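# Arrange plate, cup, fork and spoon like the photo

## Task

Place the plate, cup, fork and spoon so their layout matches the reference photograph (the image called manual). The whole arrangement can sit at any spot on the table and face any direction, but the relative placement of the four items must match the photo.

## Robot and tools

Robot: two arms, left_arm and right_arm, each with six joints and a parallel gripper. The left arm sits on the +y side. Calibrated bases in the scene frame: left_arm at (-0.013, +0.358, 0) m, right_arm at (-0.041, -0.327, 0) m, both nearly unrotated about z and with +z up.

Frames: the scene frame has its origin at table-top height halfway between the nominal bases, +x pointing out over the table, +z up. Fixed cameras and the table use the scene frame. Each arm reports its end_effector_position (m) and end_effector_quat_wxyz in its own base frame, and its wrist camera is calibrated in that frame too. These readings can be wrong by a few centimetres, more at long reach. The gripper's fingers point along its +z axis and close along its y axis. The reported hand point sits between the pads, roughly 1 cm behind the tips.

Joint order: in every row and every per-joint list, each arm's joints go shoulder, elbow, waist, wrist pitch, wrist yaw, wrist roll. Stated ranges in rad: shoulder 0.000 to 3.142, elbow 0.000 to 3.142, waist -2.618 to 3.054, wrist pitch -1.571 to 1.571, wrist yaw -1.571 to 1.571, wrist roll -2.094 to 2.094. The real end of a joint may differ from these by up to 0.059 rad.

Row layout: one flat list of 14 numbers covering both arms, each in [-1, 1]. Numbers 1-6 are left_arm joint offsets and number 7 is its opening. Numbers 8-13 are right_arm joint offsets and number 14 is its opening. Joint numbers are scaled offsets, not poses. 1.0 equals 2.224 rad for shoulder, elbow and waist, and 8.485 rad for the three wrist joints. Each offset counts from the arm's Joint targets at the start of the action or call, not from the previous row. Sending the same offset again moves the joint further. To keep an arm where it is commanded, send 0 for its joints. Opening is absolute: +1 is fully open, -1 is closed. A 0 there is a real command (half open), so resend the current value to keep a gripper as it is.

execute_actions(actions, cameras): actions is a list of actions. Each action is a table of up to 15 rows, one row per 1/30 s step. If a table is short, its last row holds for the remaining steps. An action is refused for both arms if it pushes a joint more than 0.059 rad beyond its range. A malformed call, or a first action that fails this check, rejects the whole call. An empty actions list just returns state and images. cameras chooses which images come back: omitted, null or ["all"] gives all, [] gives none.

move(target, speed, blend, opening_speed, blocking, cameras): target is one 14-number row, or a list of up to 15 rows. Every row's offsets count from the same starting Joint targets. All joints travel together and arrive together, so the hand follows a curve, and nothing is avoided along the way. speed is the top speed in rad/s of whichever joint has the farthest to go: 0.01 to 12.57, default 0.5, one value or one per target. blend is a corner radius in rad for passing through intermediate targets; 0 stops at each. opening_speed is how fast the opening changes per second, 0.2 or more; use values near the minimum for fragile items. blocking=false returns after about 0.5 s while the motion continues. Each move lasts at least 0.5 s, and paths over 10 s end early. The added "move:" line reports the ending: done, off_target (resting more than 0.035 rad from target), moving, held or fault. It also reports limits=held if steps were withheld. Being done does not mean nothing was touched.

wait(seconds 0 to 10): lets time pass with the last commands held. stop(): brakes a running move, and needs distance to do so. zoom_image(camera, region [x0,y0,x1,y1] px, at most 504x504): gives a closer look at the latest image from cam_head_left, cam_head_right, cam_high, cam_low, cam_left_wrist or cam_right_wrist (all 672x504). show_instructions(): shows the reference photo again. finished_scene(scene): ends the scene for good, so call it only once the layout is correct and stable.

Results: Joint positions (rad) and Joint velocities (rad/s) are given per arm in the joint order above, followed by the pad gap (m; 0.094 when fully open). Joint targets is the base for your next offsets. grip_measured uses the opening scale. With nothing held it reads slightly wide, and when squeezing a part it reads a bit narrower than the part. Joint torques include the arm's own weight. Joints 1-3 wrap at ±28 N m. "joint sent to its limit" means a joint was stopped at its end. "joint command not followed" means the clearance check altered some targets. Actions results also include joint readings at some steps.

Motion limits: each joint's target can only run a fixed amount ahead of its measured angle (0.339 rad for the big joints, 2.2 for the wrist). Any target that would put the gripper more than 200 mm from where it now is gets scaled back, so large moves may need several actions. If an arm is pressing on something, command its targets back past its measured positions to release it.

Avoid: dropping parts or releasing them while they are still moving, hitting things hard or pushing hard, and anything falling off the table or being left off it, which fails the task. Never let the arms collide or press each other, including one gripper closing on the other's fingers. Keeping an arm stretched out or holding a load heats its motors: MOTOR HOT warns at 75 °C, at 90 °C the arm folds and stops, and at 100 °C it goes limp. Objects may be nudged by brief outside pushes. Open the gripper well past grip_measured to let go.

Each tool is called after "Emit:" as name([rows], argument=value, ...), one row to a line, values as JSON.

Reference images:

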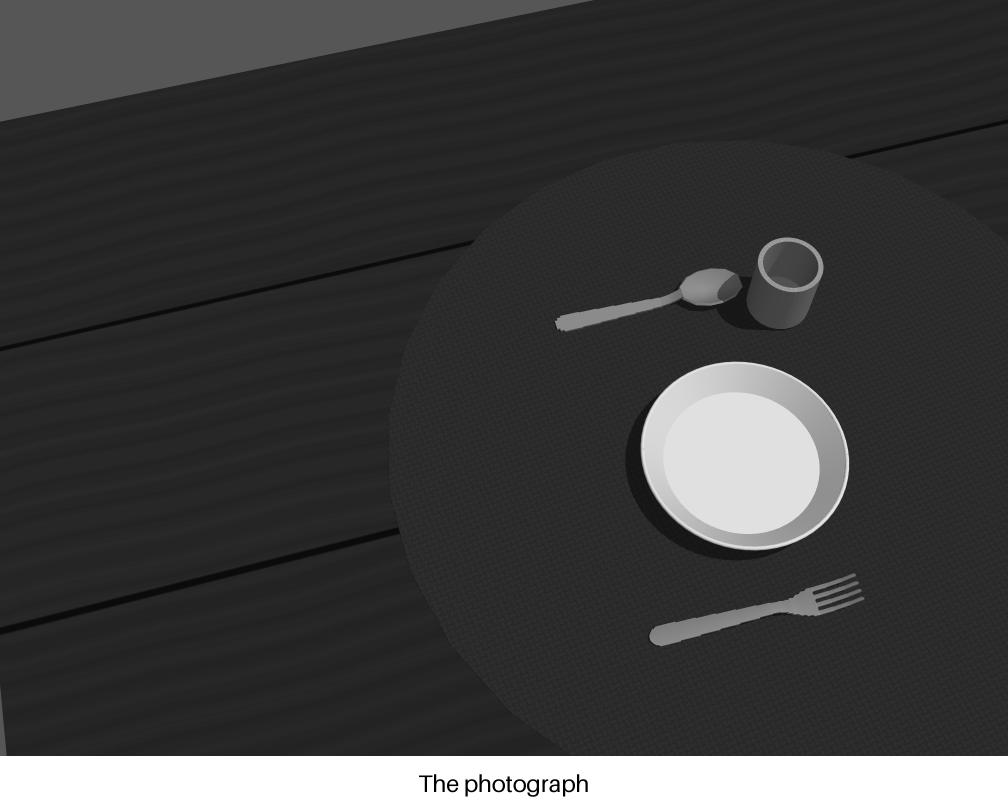

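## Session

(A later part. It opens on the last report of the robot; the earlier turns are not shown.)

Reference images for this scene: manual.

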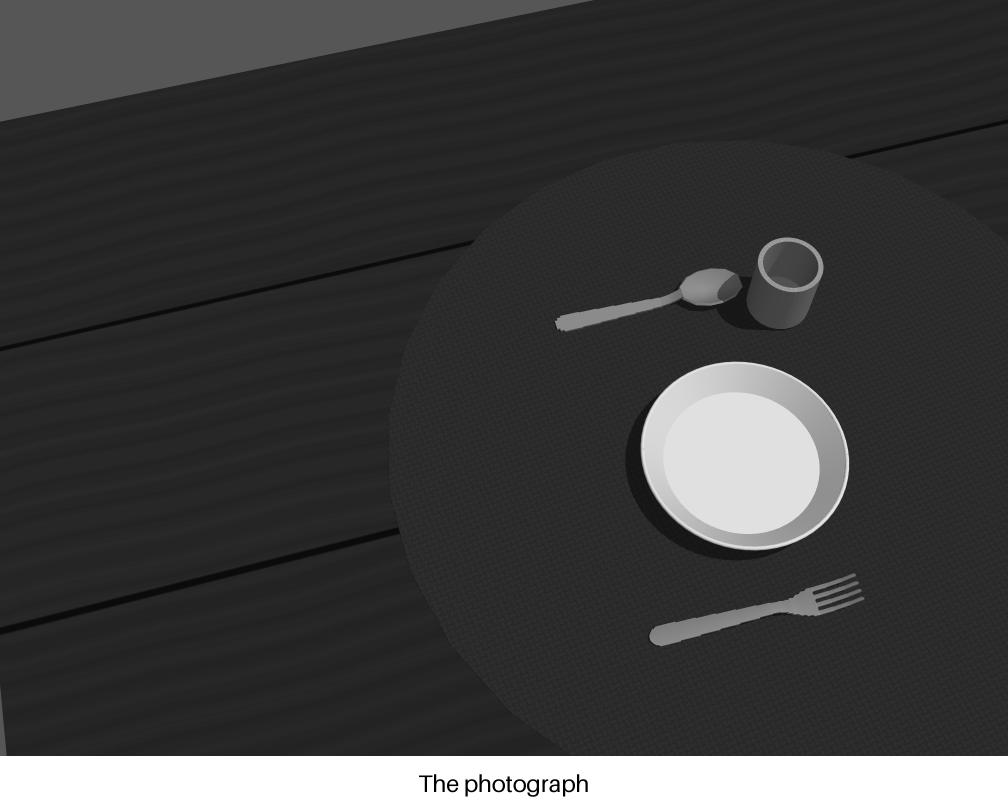

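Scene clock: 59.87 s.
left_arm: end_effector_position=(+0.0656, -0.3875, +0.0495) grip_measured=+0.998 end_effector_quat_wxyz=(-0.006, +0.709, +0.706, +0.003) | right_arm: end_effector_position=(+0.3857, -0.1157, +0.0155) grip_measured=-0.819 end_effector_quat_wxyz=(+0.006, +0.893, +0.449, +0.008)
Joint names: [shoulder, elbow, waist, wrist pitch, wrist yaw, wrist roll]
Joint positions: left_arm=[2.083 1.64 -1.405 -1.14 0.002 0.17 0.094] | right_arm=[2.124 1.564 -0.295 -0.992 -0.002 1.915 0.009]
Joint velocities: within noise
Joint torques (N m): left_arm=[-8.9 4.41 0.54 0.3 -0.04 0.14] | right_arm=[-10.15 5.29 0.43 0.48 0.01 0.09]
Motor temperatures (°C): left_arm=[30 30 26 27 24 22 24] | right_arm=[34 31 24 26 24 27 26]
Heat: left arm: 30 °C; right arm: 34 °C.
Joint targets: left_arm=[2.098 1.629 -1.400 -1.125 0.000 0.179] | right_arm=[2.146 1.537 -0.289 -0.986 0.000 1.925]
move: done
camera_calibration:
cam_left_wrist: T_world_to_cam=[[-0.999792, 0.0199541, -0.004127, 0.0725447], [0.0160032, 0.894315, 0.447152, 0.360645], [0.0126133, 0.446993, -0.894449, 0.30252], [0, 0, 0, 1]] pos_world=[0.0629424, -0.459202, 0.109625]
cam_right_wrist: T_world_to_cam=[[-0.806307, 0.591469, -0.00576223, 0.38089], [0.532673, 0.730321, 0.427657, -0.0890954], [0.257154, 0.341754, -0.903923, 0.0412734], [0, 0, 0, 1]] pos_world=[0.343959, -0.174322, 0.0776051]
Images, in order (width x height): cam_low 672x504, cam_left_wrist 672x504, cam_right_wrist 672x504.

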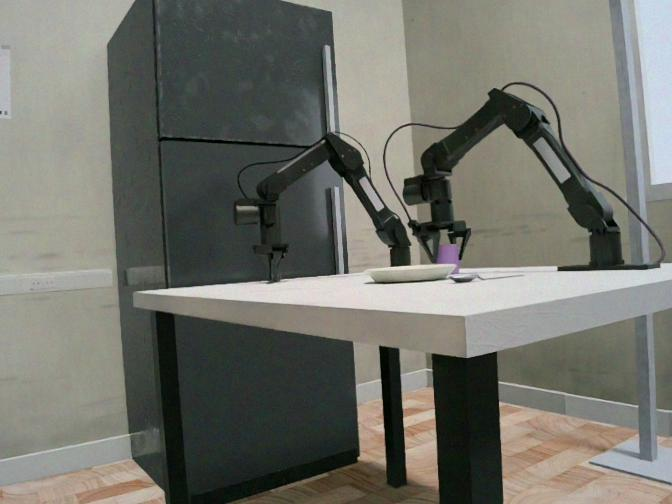

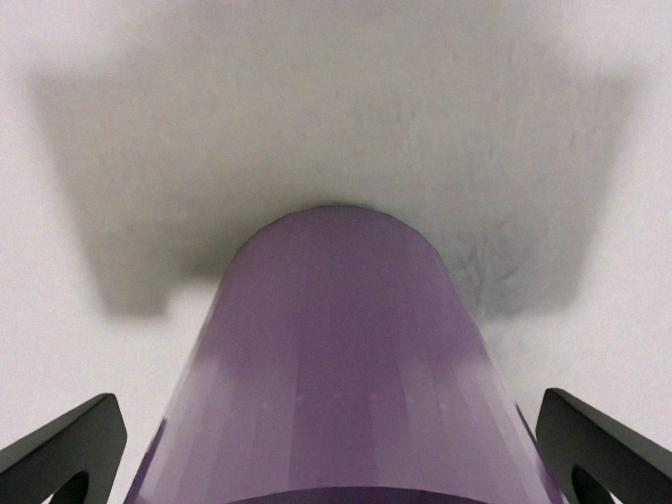

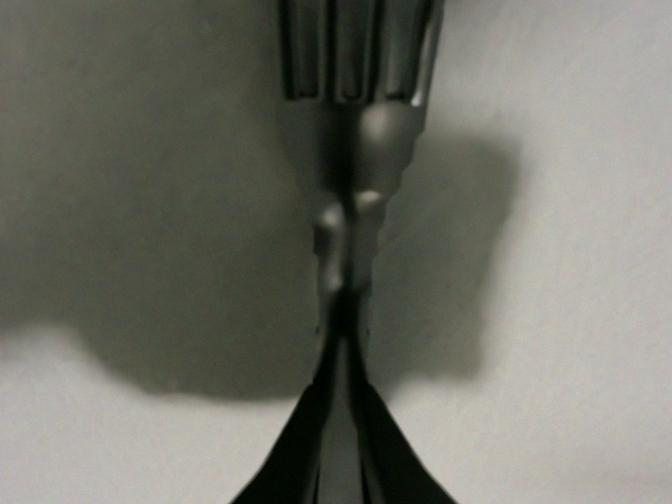

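Emit:
move([
  [0, 0, 0, 0, 0, 0, 0.30, -0.0135, 0.0360, 0, 0, 0, 0, -1.0],
  [0, 0, 0, 0, 0, 0, 0.30, -0.0342, 0.1203, 0, -0.0331, 0, 0, -1.0],
], speed=0.25, opening_speed=0.7, blend=[0.03, 0], cameras=["cam_low", "cam_left_wrist", "cam_right_wrist"])

Scene clock: 63.47 s.
left_arm: end_effector_position=(+0.0656, -0.3876, +0.0495) grip_measured=+0.385 end_effector_quat_wxyz=(-0.006, +0.709, +0.705, +0.003) | right_arm: end_effector_position=(+0.3859, -0.1158, +0.0729) grip_measured=-0.823 end_effector_quat_wxyz=(-0.005, +0.893, +0.449, -0.003)
Joint names: [shoulder, elbow, waist, wrist pitch, wrist yaw, wrist roll]
Joint positions: left_arm=[2.083 1.64 -1.405 -1.14 0.002 0.171 0.065] | right_arm=[2.107 1.771 -0.295 -1.246 -0.002 1.915 0.008]
Joint velocities: within noise
Joint torques (N m): left_arm=[-8.92 4.36 0.68 0.24 0.01 0.15] | right_arm=[-14.91 11.33 0.66 0.18 0.01 0.09]
Motor temperatures (°C): left_arm=[30 30 26 27 24 22 24] | right_arm=[36 31 24 26 24 27 26]
Heat: left arm: 30 °C; right arm: 36 °C.
Joint targets: left_arm=[2.098 1.629 -1.400 -1.125 0.000 0.180] | right_arm=[2.069 1.805 -0.289 -1.267 0.000 1.925]
move: off_target (right_arm); blend cut to 0 rad at target 1; right_arm: the shoulder is farthest, 0.037 rad from its target
camera_calibration:
cam_left_wrist: T_world_to_cam=[[-0.999776, 0.0207566, -0.00418096, 0.0728216], [0.016701, 0.894441, 0.446874, 0.36078], [0.0130152, 0.446704, -0.894587, 0.302422], [0, 0, 0, 1]] pos_world=[0.0628438, -0.459301, 0.109625]
cam_right_wrist: T_world_to_cam=[[-0.806108, 0.591332, 0.0226959, 0.379221], [0.544823, 0.726643, 0.418518, -0.118193], [0.230991, 0.349736, -0.907925, 0.104522], [0, 0, 0, 1]] pos_world=[0.345944, -0.174917, 0.135757]
Images, in order (width x height): cam_low 672x504, cam_left_wrist 672x504, cam_right_wrist 672x504.

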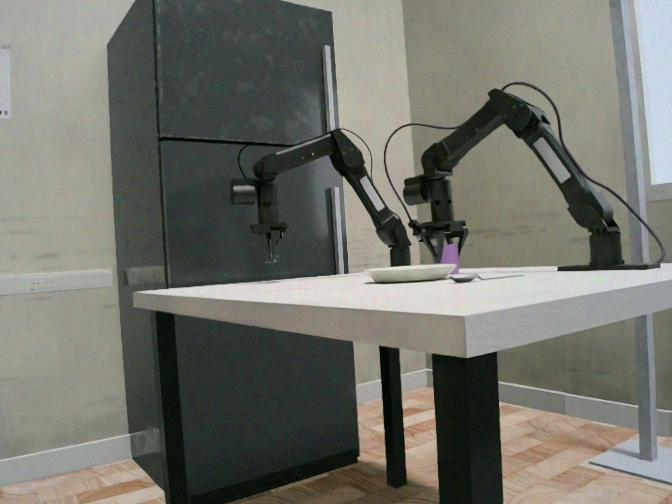

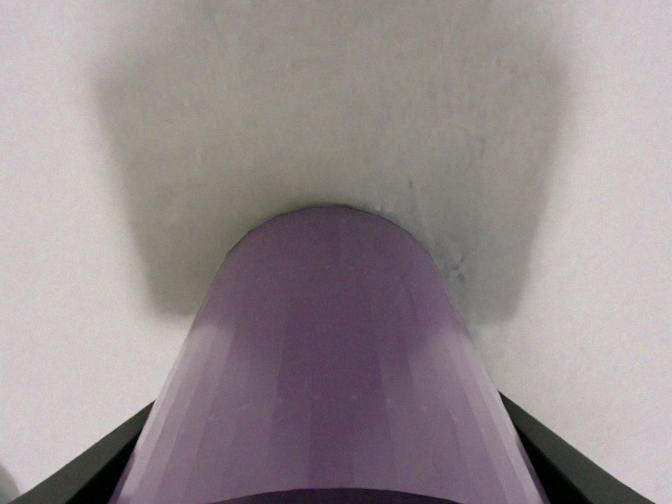

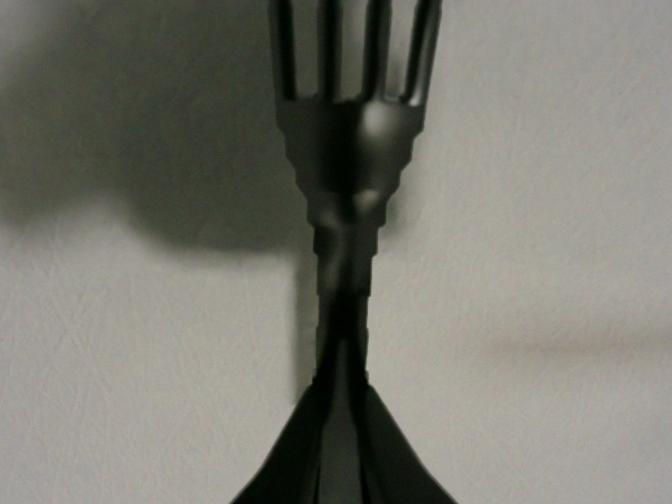

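Emit:
move([
  [-0.0090, 0.0360, 0, 0, 0, 0, 0.30, 0, 0, 0, 0, 0, 0, -1.0],
  [-0.0238, 0.1295, 0, -0.0329, 0, 0, 0.30, 0, 0, 0, 0, 0, 0, -1.0],
  [0.0054, 0.1443, 0.4712, -0.0343, 0, 0, 0.30, 0, 0, 0, 0, 0, 0, -1.0],
], speed=[0.25, 0.4, 0.8], blend=[0.03, 0.04, 0])

Scene clock: 68.70 s.
left_arm: end_effector_position=(+0.3786, -0.1359, +0.1134) grip_measured=+0.385 end_effector_quat_wxyz=(-0.005, +0.258, +0.966, +0.003) | right_arm: end_effector_position=(+0.3858, -0.1157, +0.0729) grip_measured=-0.823 end_effector_quat_wxyz=(-0.005, +0.893, +0.449, -0.004)
Joint names: [shoulder, elbow, waist, wrist pitch, wrist yaw, wrist roll]
Joint positions: left_arm=[2.099 1.919 -0.349 -1.4 -0.004 0.172 0.065] | right_arm=[2.107 1.771 -0.295 -1.246 -0.002 1.915 0.008]
Joint velocities: within noise
Joint torques (N m): left_arm=[-9.28 7.97 0.05 -0.02 0.03 0.14] | right_arm=[-14.99 11.26 0.46 0.2 -0.01 0.07]
Motor temperatures (°C): left_arm=[30 30 26 27 24 22 24] | right_arm=[38 32 24 26 24 27 26]
Heat: left arm: 30 °C; right arm: 38 °C.
Joint targets: left_arm=[2.110 1.950 -0.352 -1.416 0.001 0.180] | right_arm=[2.069 1.805 -0.289 -1.267 0.000 1.925]
move: off_target (right_arm); right_arm: the shoulder is farthest, 0.038 rad from its target
camera_calibration:
cam_left_wrist: T_world_to_cam=[[-0.511678, -0.859102, -0.0113477, 0.0772768], [-0.77173, 0.453754, 0.445579, 0.340506], [-0.377649, 0.23675, -0.895171, 0.362459], [0, 0, 0, 1]] pos_world=[0.439201, -0.173929, 0.173617]
cam_right_wrist: T_world_to_cam=[[-0.806097, 0.591319, 0.0234417, 0.379033], [0.545135, 0.726557, 0.418261, -0.118226], [0.230294, 0.349938, -0.908024, 0.104834], [0, 0, 0, 1]] pos_world=[0.345844, -0.174917, 0.135756]

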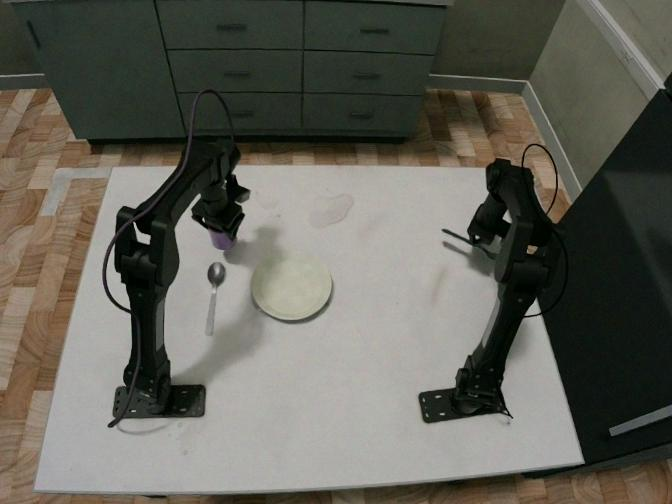

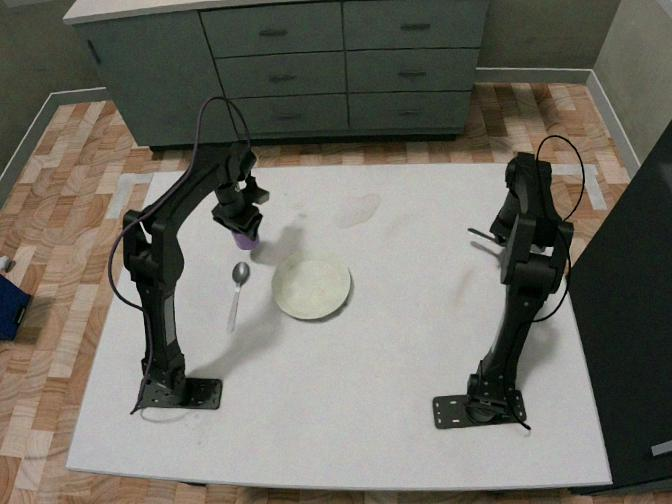

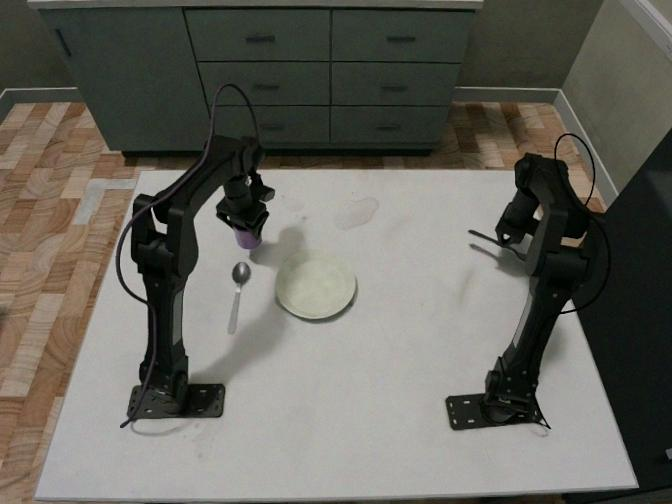

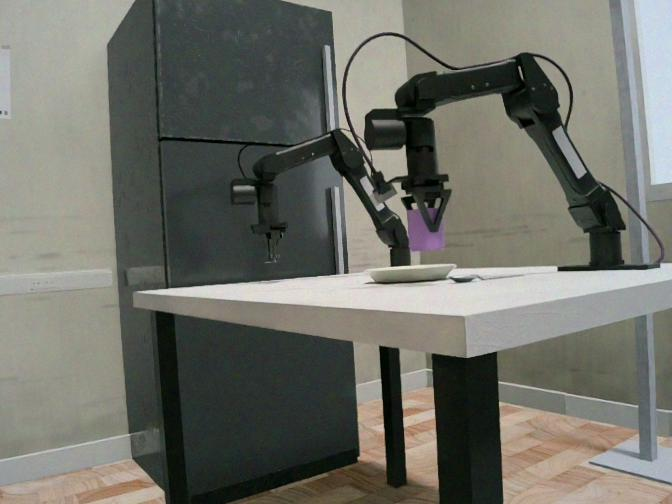

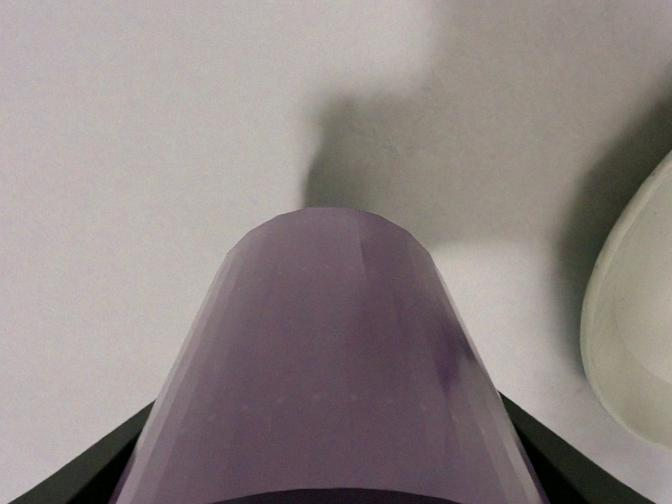

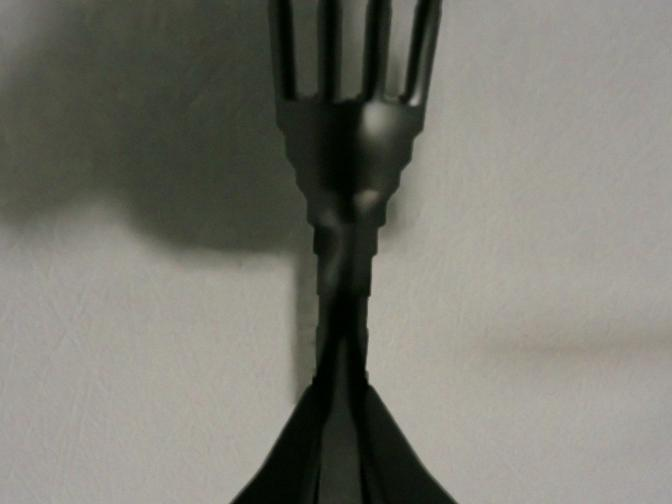

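Emit:
move(target=[0.0060, -0.1153, -0.0036, 0.0298, 0, 0, 0.30, -0.0953, -0.1569, 0.4357, 0.0136, 0, -0.1379, -1.0], speed=0.8)

Emit:
zoom_image(camera="cam_low", region=[370, 200, 500, 300])

Scene clock: 72.17 s.
left_arm: end_effector_position=(+0.3763, -0.1368, +0.0549) grip_measured=+0.385 end_effector_quat_wxyz=(-0.007, +0.260, +0.966, +0.003) | right_arm: end_effector_position=(+0.2684, +0.2224, +0.0751) grip_measured=-0.823 end_effector_quat_wxyz=(-0.009, +0.040, +0.999, -0.001)
Joint names: [shoulder, elbow, waist, wrist pitch, wrist yaw, wrist roll]
Joint positions: left_arm=[2.109 1.702 -0.353 -1.177 -0.004 0.172 0.065] | right_arm=[1.896 1.475 0.684 -1.165 -0.009 0.765 0.008]
Joint velocities: within noise
Joint torques (N m): left_arm=[-9.11 4.81 -0.68 0.24 0.03 0.11] | right_arm=[-12.98 6.01 -0.38 0.52 0.1 -0.1]
Motor temperatures (°C): left_arm=[30 30 26 27 24 22 25] | right_arm=[39 32 24 26 24 27 26]
Heat: left arm: 30 °C; right arm: 39 °C.
Joint targets: left_arm=[2.124 1.693 -0.360 -1.163 0.001 0.180] | right_arm=[1.857 1.456 0.680 -1.152 0.000 0.755]
move: off_target (right_arm); right_arm: the shoulder is farthest, 0.039 rad from its target
camera_calibration:
cam_left_wrist: T_world_to_cam=[[-0.515336, -0.856923, -0.0105423, 0.0761761], [-0.768025, 0.456347, 0.449316, 0.364042], [-0.380218, 0.239645, -0.893311, 0.310745], [0, 0, 0, 1]] pos_world=[0.437001, -0.175321, 0.114825]
cam_right_wrist: T_world_to_cam=[[-0.0744562, -0.997114, 0.0148049, 0.241956], [-0.897031, 0.0734538, 0.435822, 0.230099], [-0.435652, 0.0191692, -0.899911, 0.267199], [0, 0, 0, 1]] pos_world=[0.340827, 0.219235, 0.136591]

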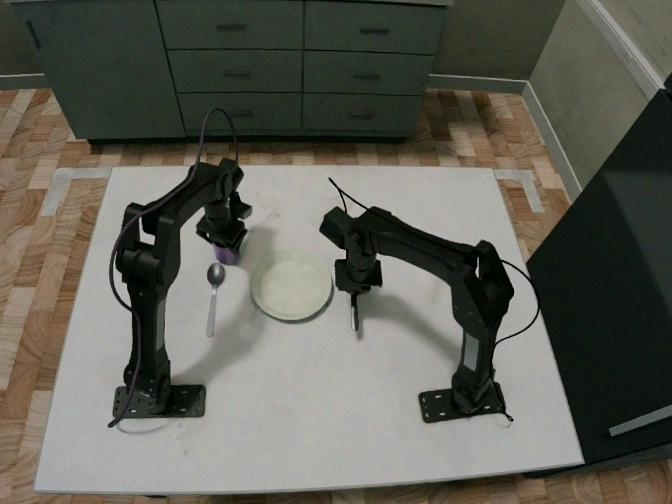

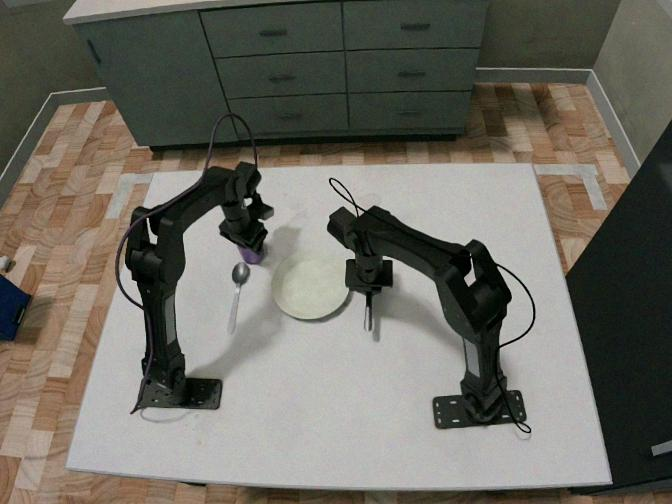

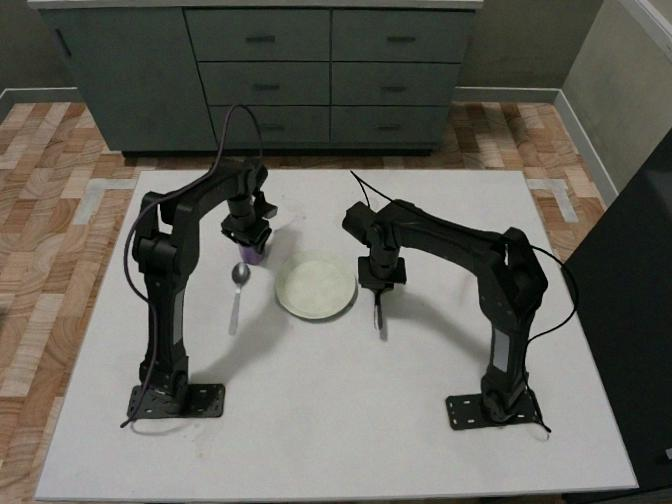

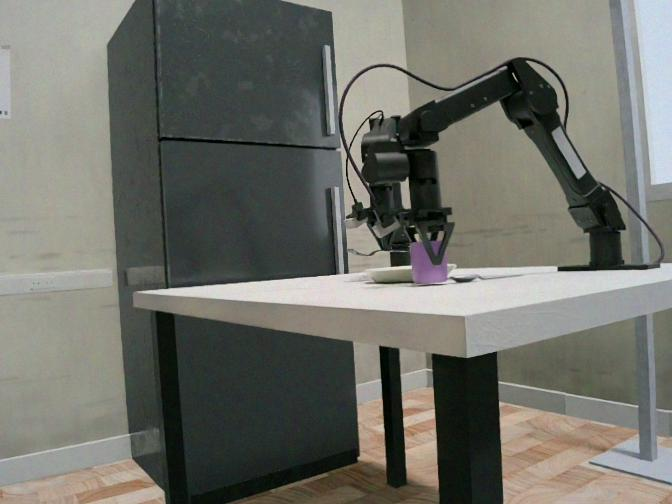

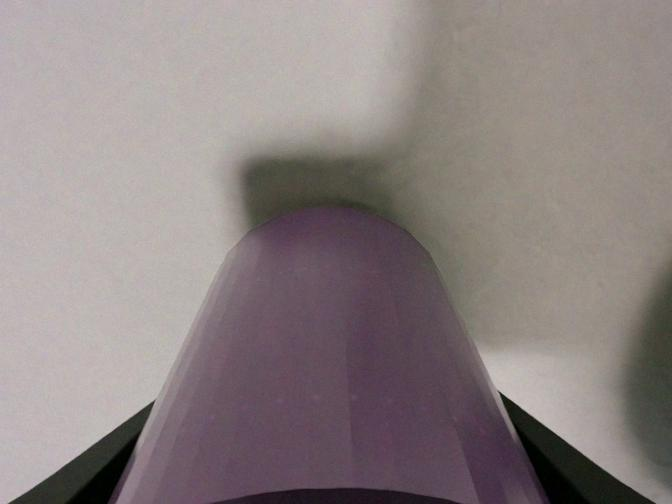

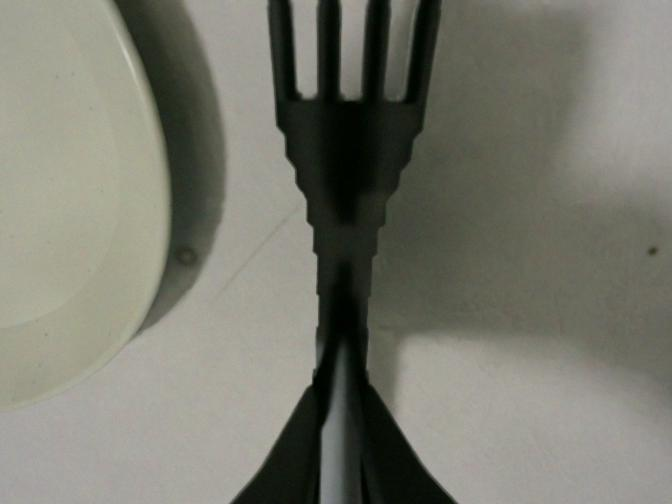

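Scaled by 3.877 from the camera's 672x504 image, which has a finer 960x720 frame.

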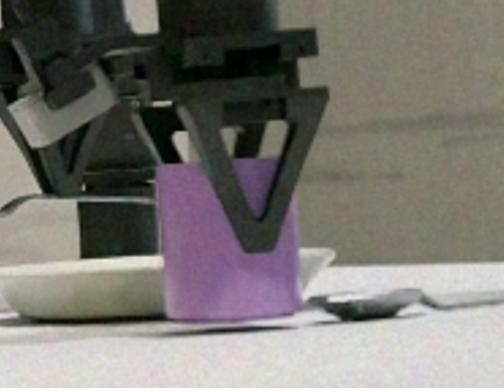

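Emit:
move(target=[0, -0.0081, 0, 0.0025, 0, 0, 0.30, 0.0515, -0.0827, 0, 0.0303, 0, 0, -1.0], speed=0.2, cameras=["cam_low", "cam_left_wrist", "cam_right_wrist"])

Emit:
zoom_image(camera="cam_low", region=[370, 220, 500, 300])

Scene clock: 75.23 s.
left_arm: end_effector_position=(+0.3763, -0.1368, +0.0505) grip_measured=+0.385 end_effector_quat_wxyz=(-0.005, +0.260, +0.966, +0.003) | right_arm: end_effector_position=(+0.2661, +0.2206, +0.0147) grip_measured=-0.823 end_effector_quat_wxyz=(-0.008, +0.040, +0.999, -0.001)
Joint names: [shoulder, elbow, waist, wrist pitch, wrist yaw, wrist roll]
Joint positions: left_arm=[2.109 1.684 -0.353 -1.157 -0.004 0.172 0.065] | right_arm=[1.95 1.299 0.684 -0.933 -0.009 0.764 0.008]
Joint velocities: within noise
Joint torques (N m): left_arm=[-9.09 4.78 -0.47 0.26 0.03 0.1] | right_arm=[-8.2 4.88 -0.31 0.75 0.08 -0.1]
Motor temperatures (°C): left_arm=[31 30 26 27 24 22 25] | right_arm=[38 31 24 26 24 27 26]
Heat: left arm: 31 °C; right arm: 38 °C.
Joint targets: left_arm=[2.124 1.675 -0.360 -1.142 0.001 0.180] | right_arm=[1.972 1.272 0.680 -0.895 0.000 0.755]
move: off_target (right_arm); right_arm: the wrist pitch is farthest, 0.038 rad from its target
camera_calibration:
cam_left_wrist: T_world_to_cam=[[-0.515337, -0.856915, -0.0111589, 0.076236], [-0.769315, 0.456839, 0.446601, 0.366761], [-0.377601, 0.238734, -0.894664, 0.305773], [0, 0, 0, 1]] pos_world=[0.436902, -0.175221, 0.110619]
cam_right_wrist: T_world_to_cam=[[-0.073736, -0.99719, 0.0132099, 0.24077], [-0.897862, 0.0721449, 0.434326, 0.255038], [-0.434058, 0.0201648, -0.900659, 0.211224], [0, 0, 0, 1]] pos_world=[0.338427, 0.217434, 0.0762908]
Images, in order (width x height): cam_low 672x504, cam_left_wrist 672x504, cam_right_wrist 672x504.

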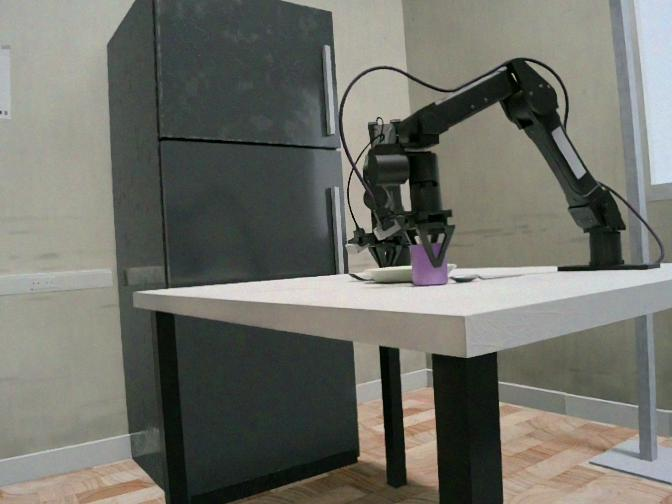

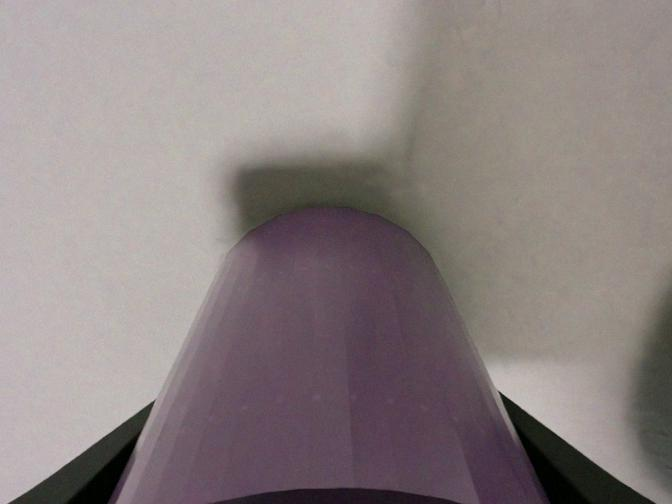

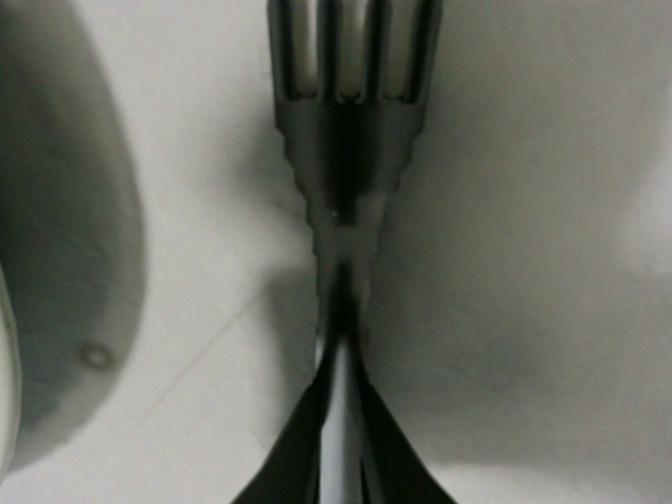

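Scaled by 3.877 from the camera's 672x504 image, which has a finer 960x720 frame.

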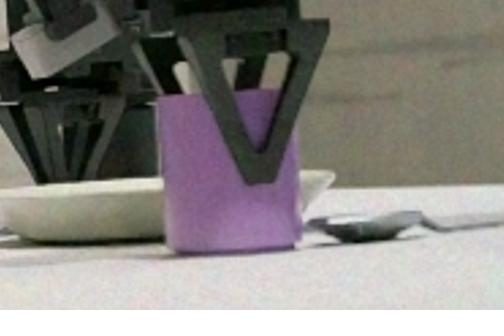

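Emit:
move(target=[0, 0, 0, 0, 0, 0, 0.80, 0, 0.0030, 0, -0.0020, 0, 0, -1.0], speed=0.1, opening_speed=0.5, cameras=["cam_low", "cam_left_wrist", "cam_right_wrist"])

Emit:
zoom_image(camera="cam_low", region=[370, 220, 500, 300])

Scene clock: 77.00 s.
left_arm: end_effector_position=(+0.3766, -0.1369, +0.0505) grip_measured=+0.798 end_effector_quat_wxyz=(-0.005, +0.260, +0.966, +0.003) | right_arm: end_effector_position=(+0.2661, +0.2206, +0.0147) grip_measured=-0.823 end_effector_quat_wxyz=(-0.008, +0.040, +0.999, -0.001)
Joint names: [shoulder, elbow, waist, wrist pitch, wrist yaw, wrist roll]
Joint positions: left_arm=[2.109 1.684 -0.353 -1.155 -0.005 0.172 0.084] | right_arm=[1.95 1.299 0.684 -0.933 -0.009 0.764 0.008]
Joint velocities: within noise
Joint torques (N m): left_arm=[-9.39 4.72 -0.43 0.31 0.08 0.06] | right_arm=[-8.14 5.61 -0.31 0.58 0.05 -0.1]
Motor temperatures (°C): left_arm=[31 30 26 27 24 22 25] | right_arm=[37 31 24 26 24 27 26]
Heat: left arm: 31 °C; right arm: 37 °C.
Joint targets: left_arm=[2.124 1.675 -0.360 -1.142 0.000 0.180] | right_arm=[1.972 1.279 0.680 -0.912 0.000 0.755]
move: done
camera_calibration:
cam_left_wrist: T_world_to_cam=[[-0.51534, -0.856905, -0.0117813, 0.076413], [-0.76984, 0.456852, 0.445683, 0.367204], [-0.376525, 0.238748, -0.895114, 0.305518], [0, 0, 0, 1]] pos_world=[0.437103, -0.175221, 0.110717]
cam_right_wrist: T_world_to_cam=[[-0.073736, -0.99719, 0.0132099, 0.24077], [-0.897862, 0.0721449, 0.434326, 0.255038], [-0.434058, 0.0201648, -0.900659, 0.211224], [0, 0, 0, 1]] pos_world=[0.338427, 0.217434, 0.0762908]
Images, in order (width x height): cam_low 672x504, cam_left_wrist 672x504, cam_right_wrist 672x504.

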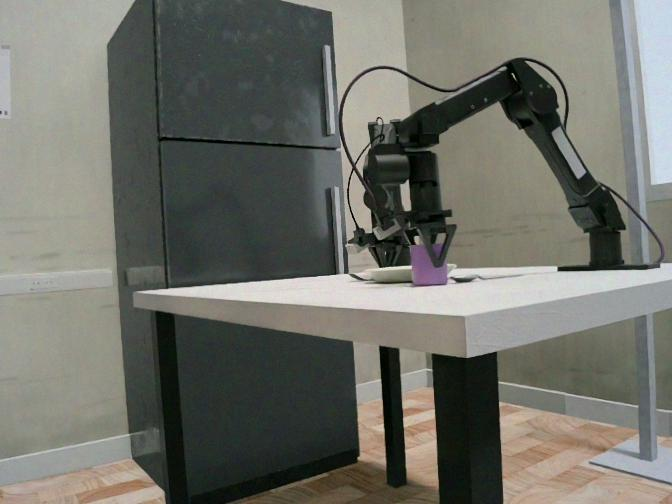

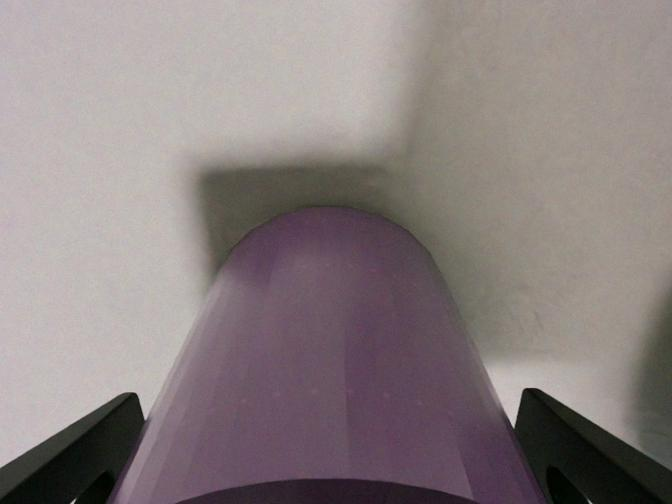

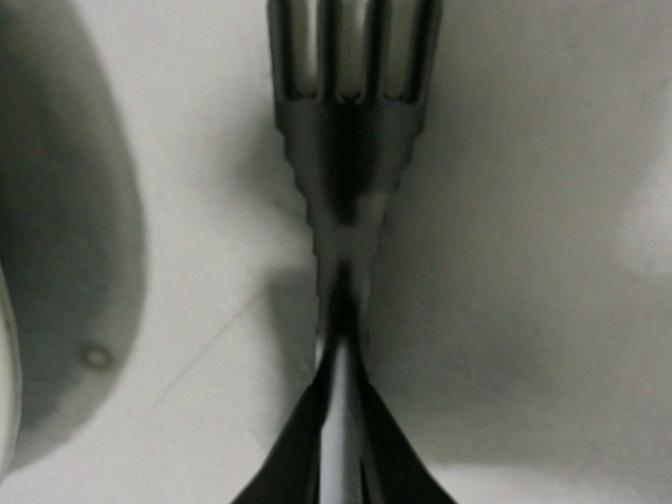

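Scaled by 3.877 from the camera's 672x504 image, which has a finer 960x720 frame.

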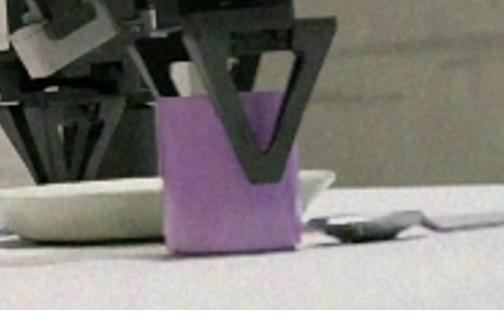

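Emit:
move([
  [-0.0135, 0.0270, 0, 0, 0, 0, 0.80, 0, 0, 0, 0, 0, 0, -0.3],
  [-0.0130, 0.1000, 0, -0.0240, 0, 0, 0.80, -0.0135, 0.0300, 0, 0, 0, 0, -0.3],
  [-0.0130, 0.1902, 0, -0.0481, 0, 0, 0.80, -0.0607, 0.1214, 0, -0.0397, 0, 0, -0.3],
  [-0.0130, 0.1902, 0, -0.0481, 0, 0, 0.80, -0.0607, 0.1214, -0.3507, -0.0397, 0, 0, -0.3],
  [-0.2379, 0.1322, -0.2113, -0.0402, 0, -0.0223, 0.80, -0.0607, 0.1214, -0.3507, -0.0397, 0, 0, -0.3],
  [-0.2379, 0.1322, -0.2113, -0.0402, 0, -0.0223, 1.0, -0.0607, 0.1214, -0.3507, -0.0397, 0, 0, -0.3],
], speed=[0.25, 0.35, 0.4, 0.9, 0.7, 0.7], blend=[0.02, 0.03, 0.05, 0.05, 0, 0])

Scene clock: 83.70 s.
left_arm: end_effector_position=(+0.2313, -0.2519, +0.3085) grip_measured=+0.998 end_effector_quat_wxyz=(+0.210, +0.391, +0.891, -0.095) | right_arm: end_effector_position=(+0.3422, -0.0358, +0.0959) grip_measured=-0.301 end_effector_quat_wxyz=(-0.006, +0.422, +0.907, -0.001)
Joint names: [shoulder, elbow, waist, wrist pitch, wrist yaw, wrist roll]
Joint positions: left_arm=[1.595 1.982 -0.829 -1.493 0.003 -0.002 0.094] | right_arm=[1.865 1.517 -0.108 -1.235 -0.001 0.763 0.033]
Joint velocities: within noise
Joint torques (N m): left_arm=[-5.86 4.29 -0.02 1.25 -0.03 -0.06] | right_arm=[-11.69 11.02 0.72 0.3 -0.02 -0.11]
Motor temperatures (°C): left_arm=[32 30 26 27 24 22 24] | right_arm=[37 31 24 26 24 27 26]
Heat: left arm: 32 °C; right arm: 37 °C.
Joint targets: left_arm=[1.595 1.969 -0.830 -1.483 0.001 -0.010] | right_arm=[1.837 1.549 -0.100 -1.248 0.000 0.755]
move: done; blend cut to 0 rad at target 1
camera_calibration:
cam_left_wrist: T_world_to_cam=[[-0.743971, -0.668119, -0.0111769, 0.00618678], [-0.667983, 0.74405, -0.0137575, 0.383327], [0.0175078, -0.0027692, -0.999843, 0.389518], [0, 0, 0, 1]] pos_world=[0.253839, -0.280002, 0.394799]
cam_right_wrist: T_world_to_cam=[[-0.760901, -0.648605, 0.0184895, 0.236713], [-0.579998, 0.692638, 0.428783, 0.220649], [-0.290917, 0.315537, -0.903218, 0.284387], [0, 0, 0, 1]] pos_world=[0.390824, -0.0890314, 0.157876]

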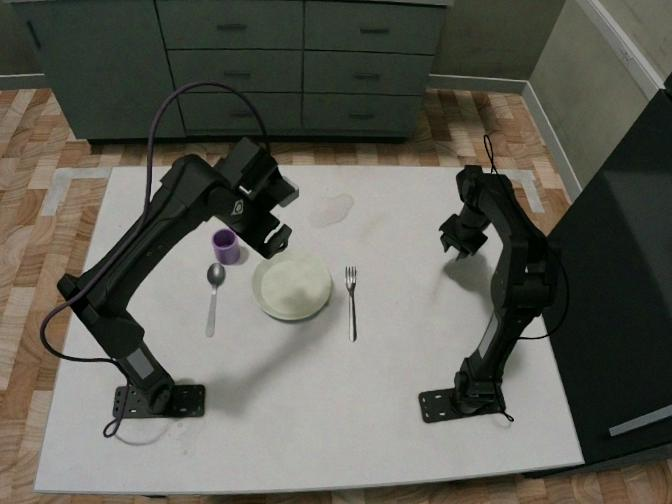

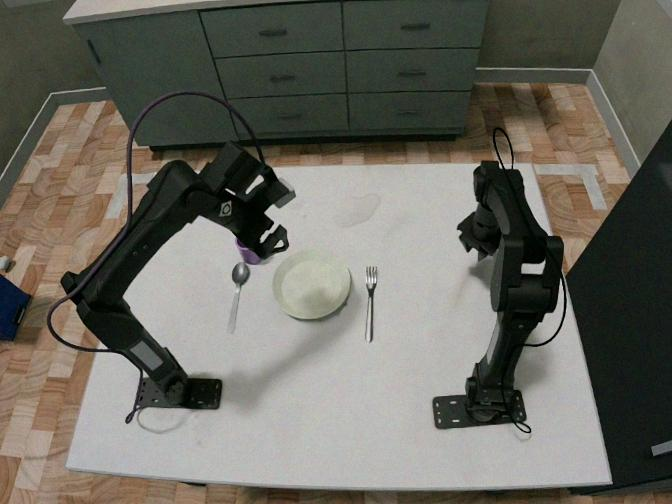

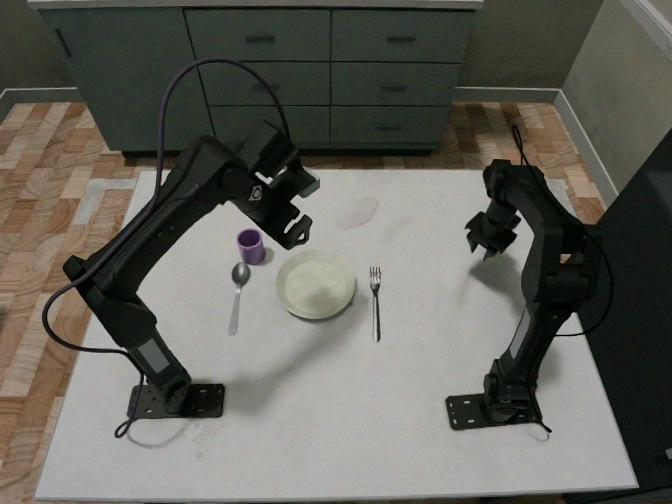

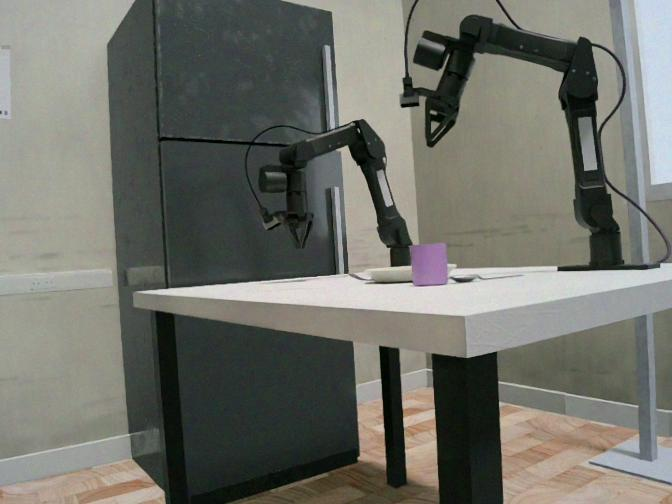

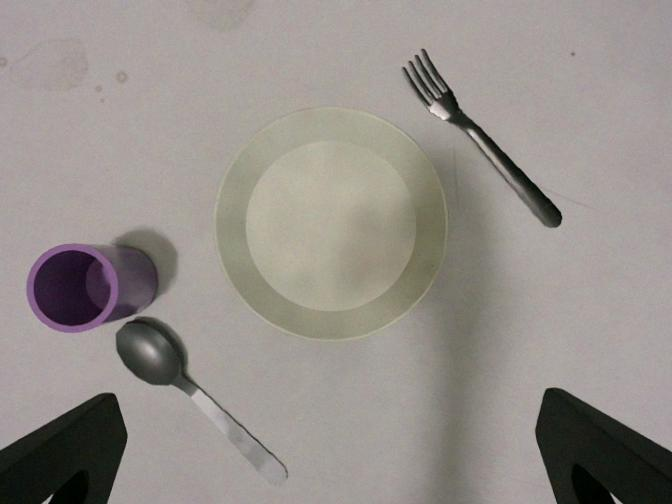

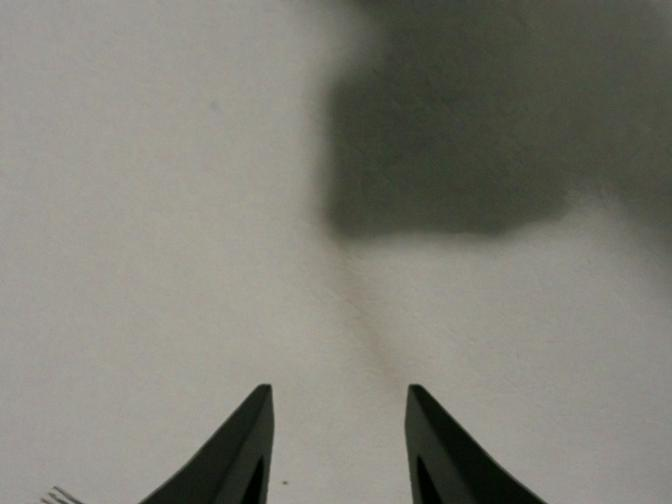

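Emit:
zoom_image(camera="cam_left_wrist", region=[200, 95, 460, 355])

Emit:
zoom_image(camera="cam_left_wrist", region=[10, 220, 310, 500])

Emit:
zoom_image(camera="cam_left_wrist", region=[390, 40, 580, 240])

Emit:
zoom_image(camera="cam_left_wrist", region=[10, 225, 190, 400])

Scaled by 1.938 from the camera's 672x504 image, which has a finer 960x720 frame.

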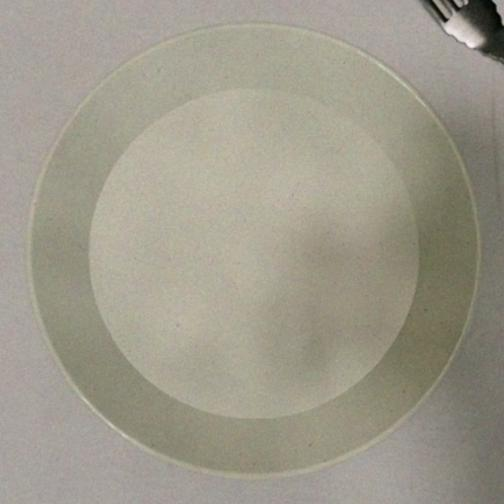

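Scaled by 1.680 from the camera's 672x504 image, which has a finer 960x720 frame.

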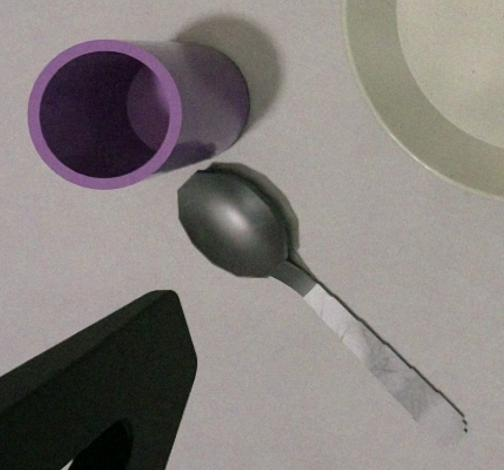

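Scaled by 2.520 from the camera's 672x504 image, which has a finer 960x720 frame.

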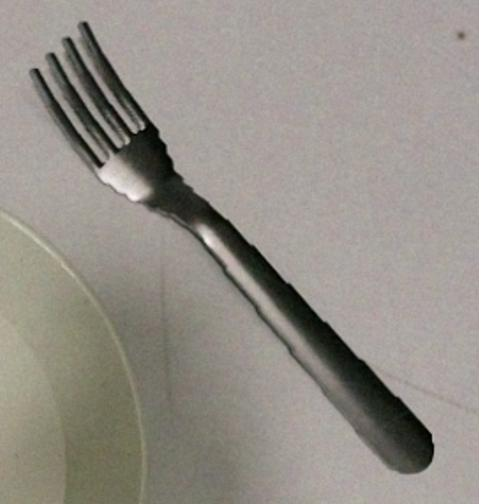

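Scaled by 2.800 from the camera's 672x504 image, which has a finer 960x720 frame.

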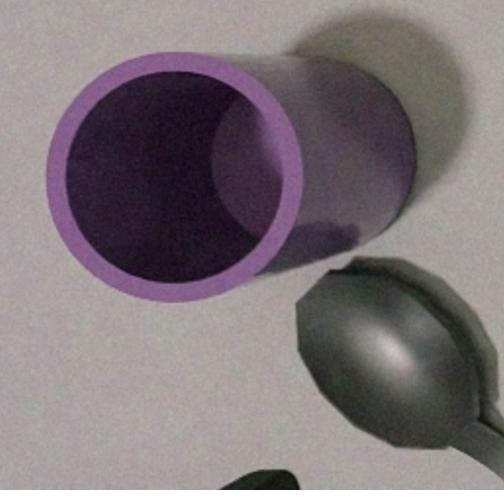

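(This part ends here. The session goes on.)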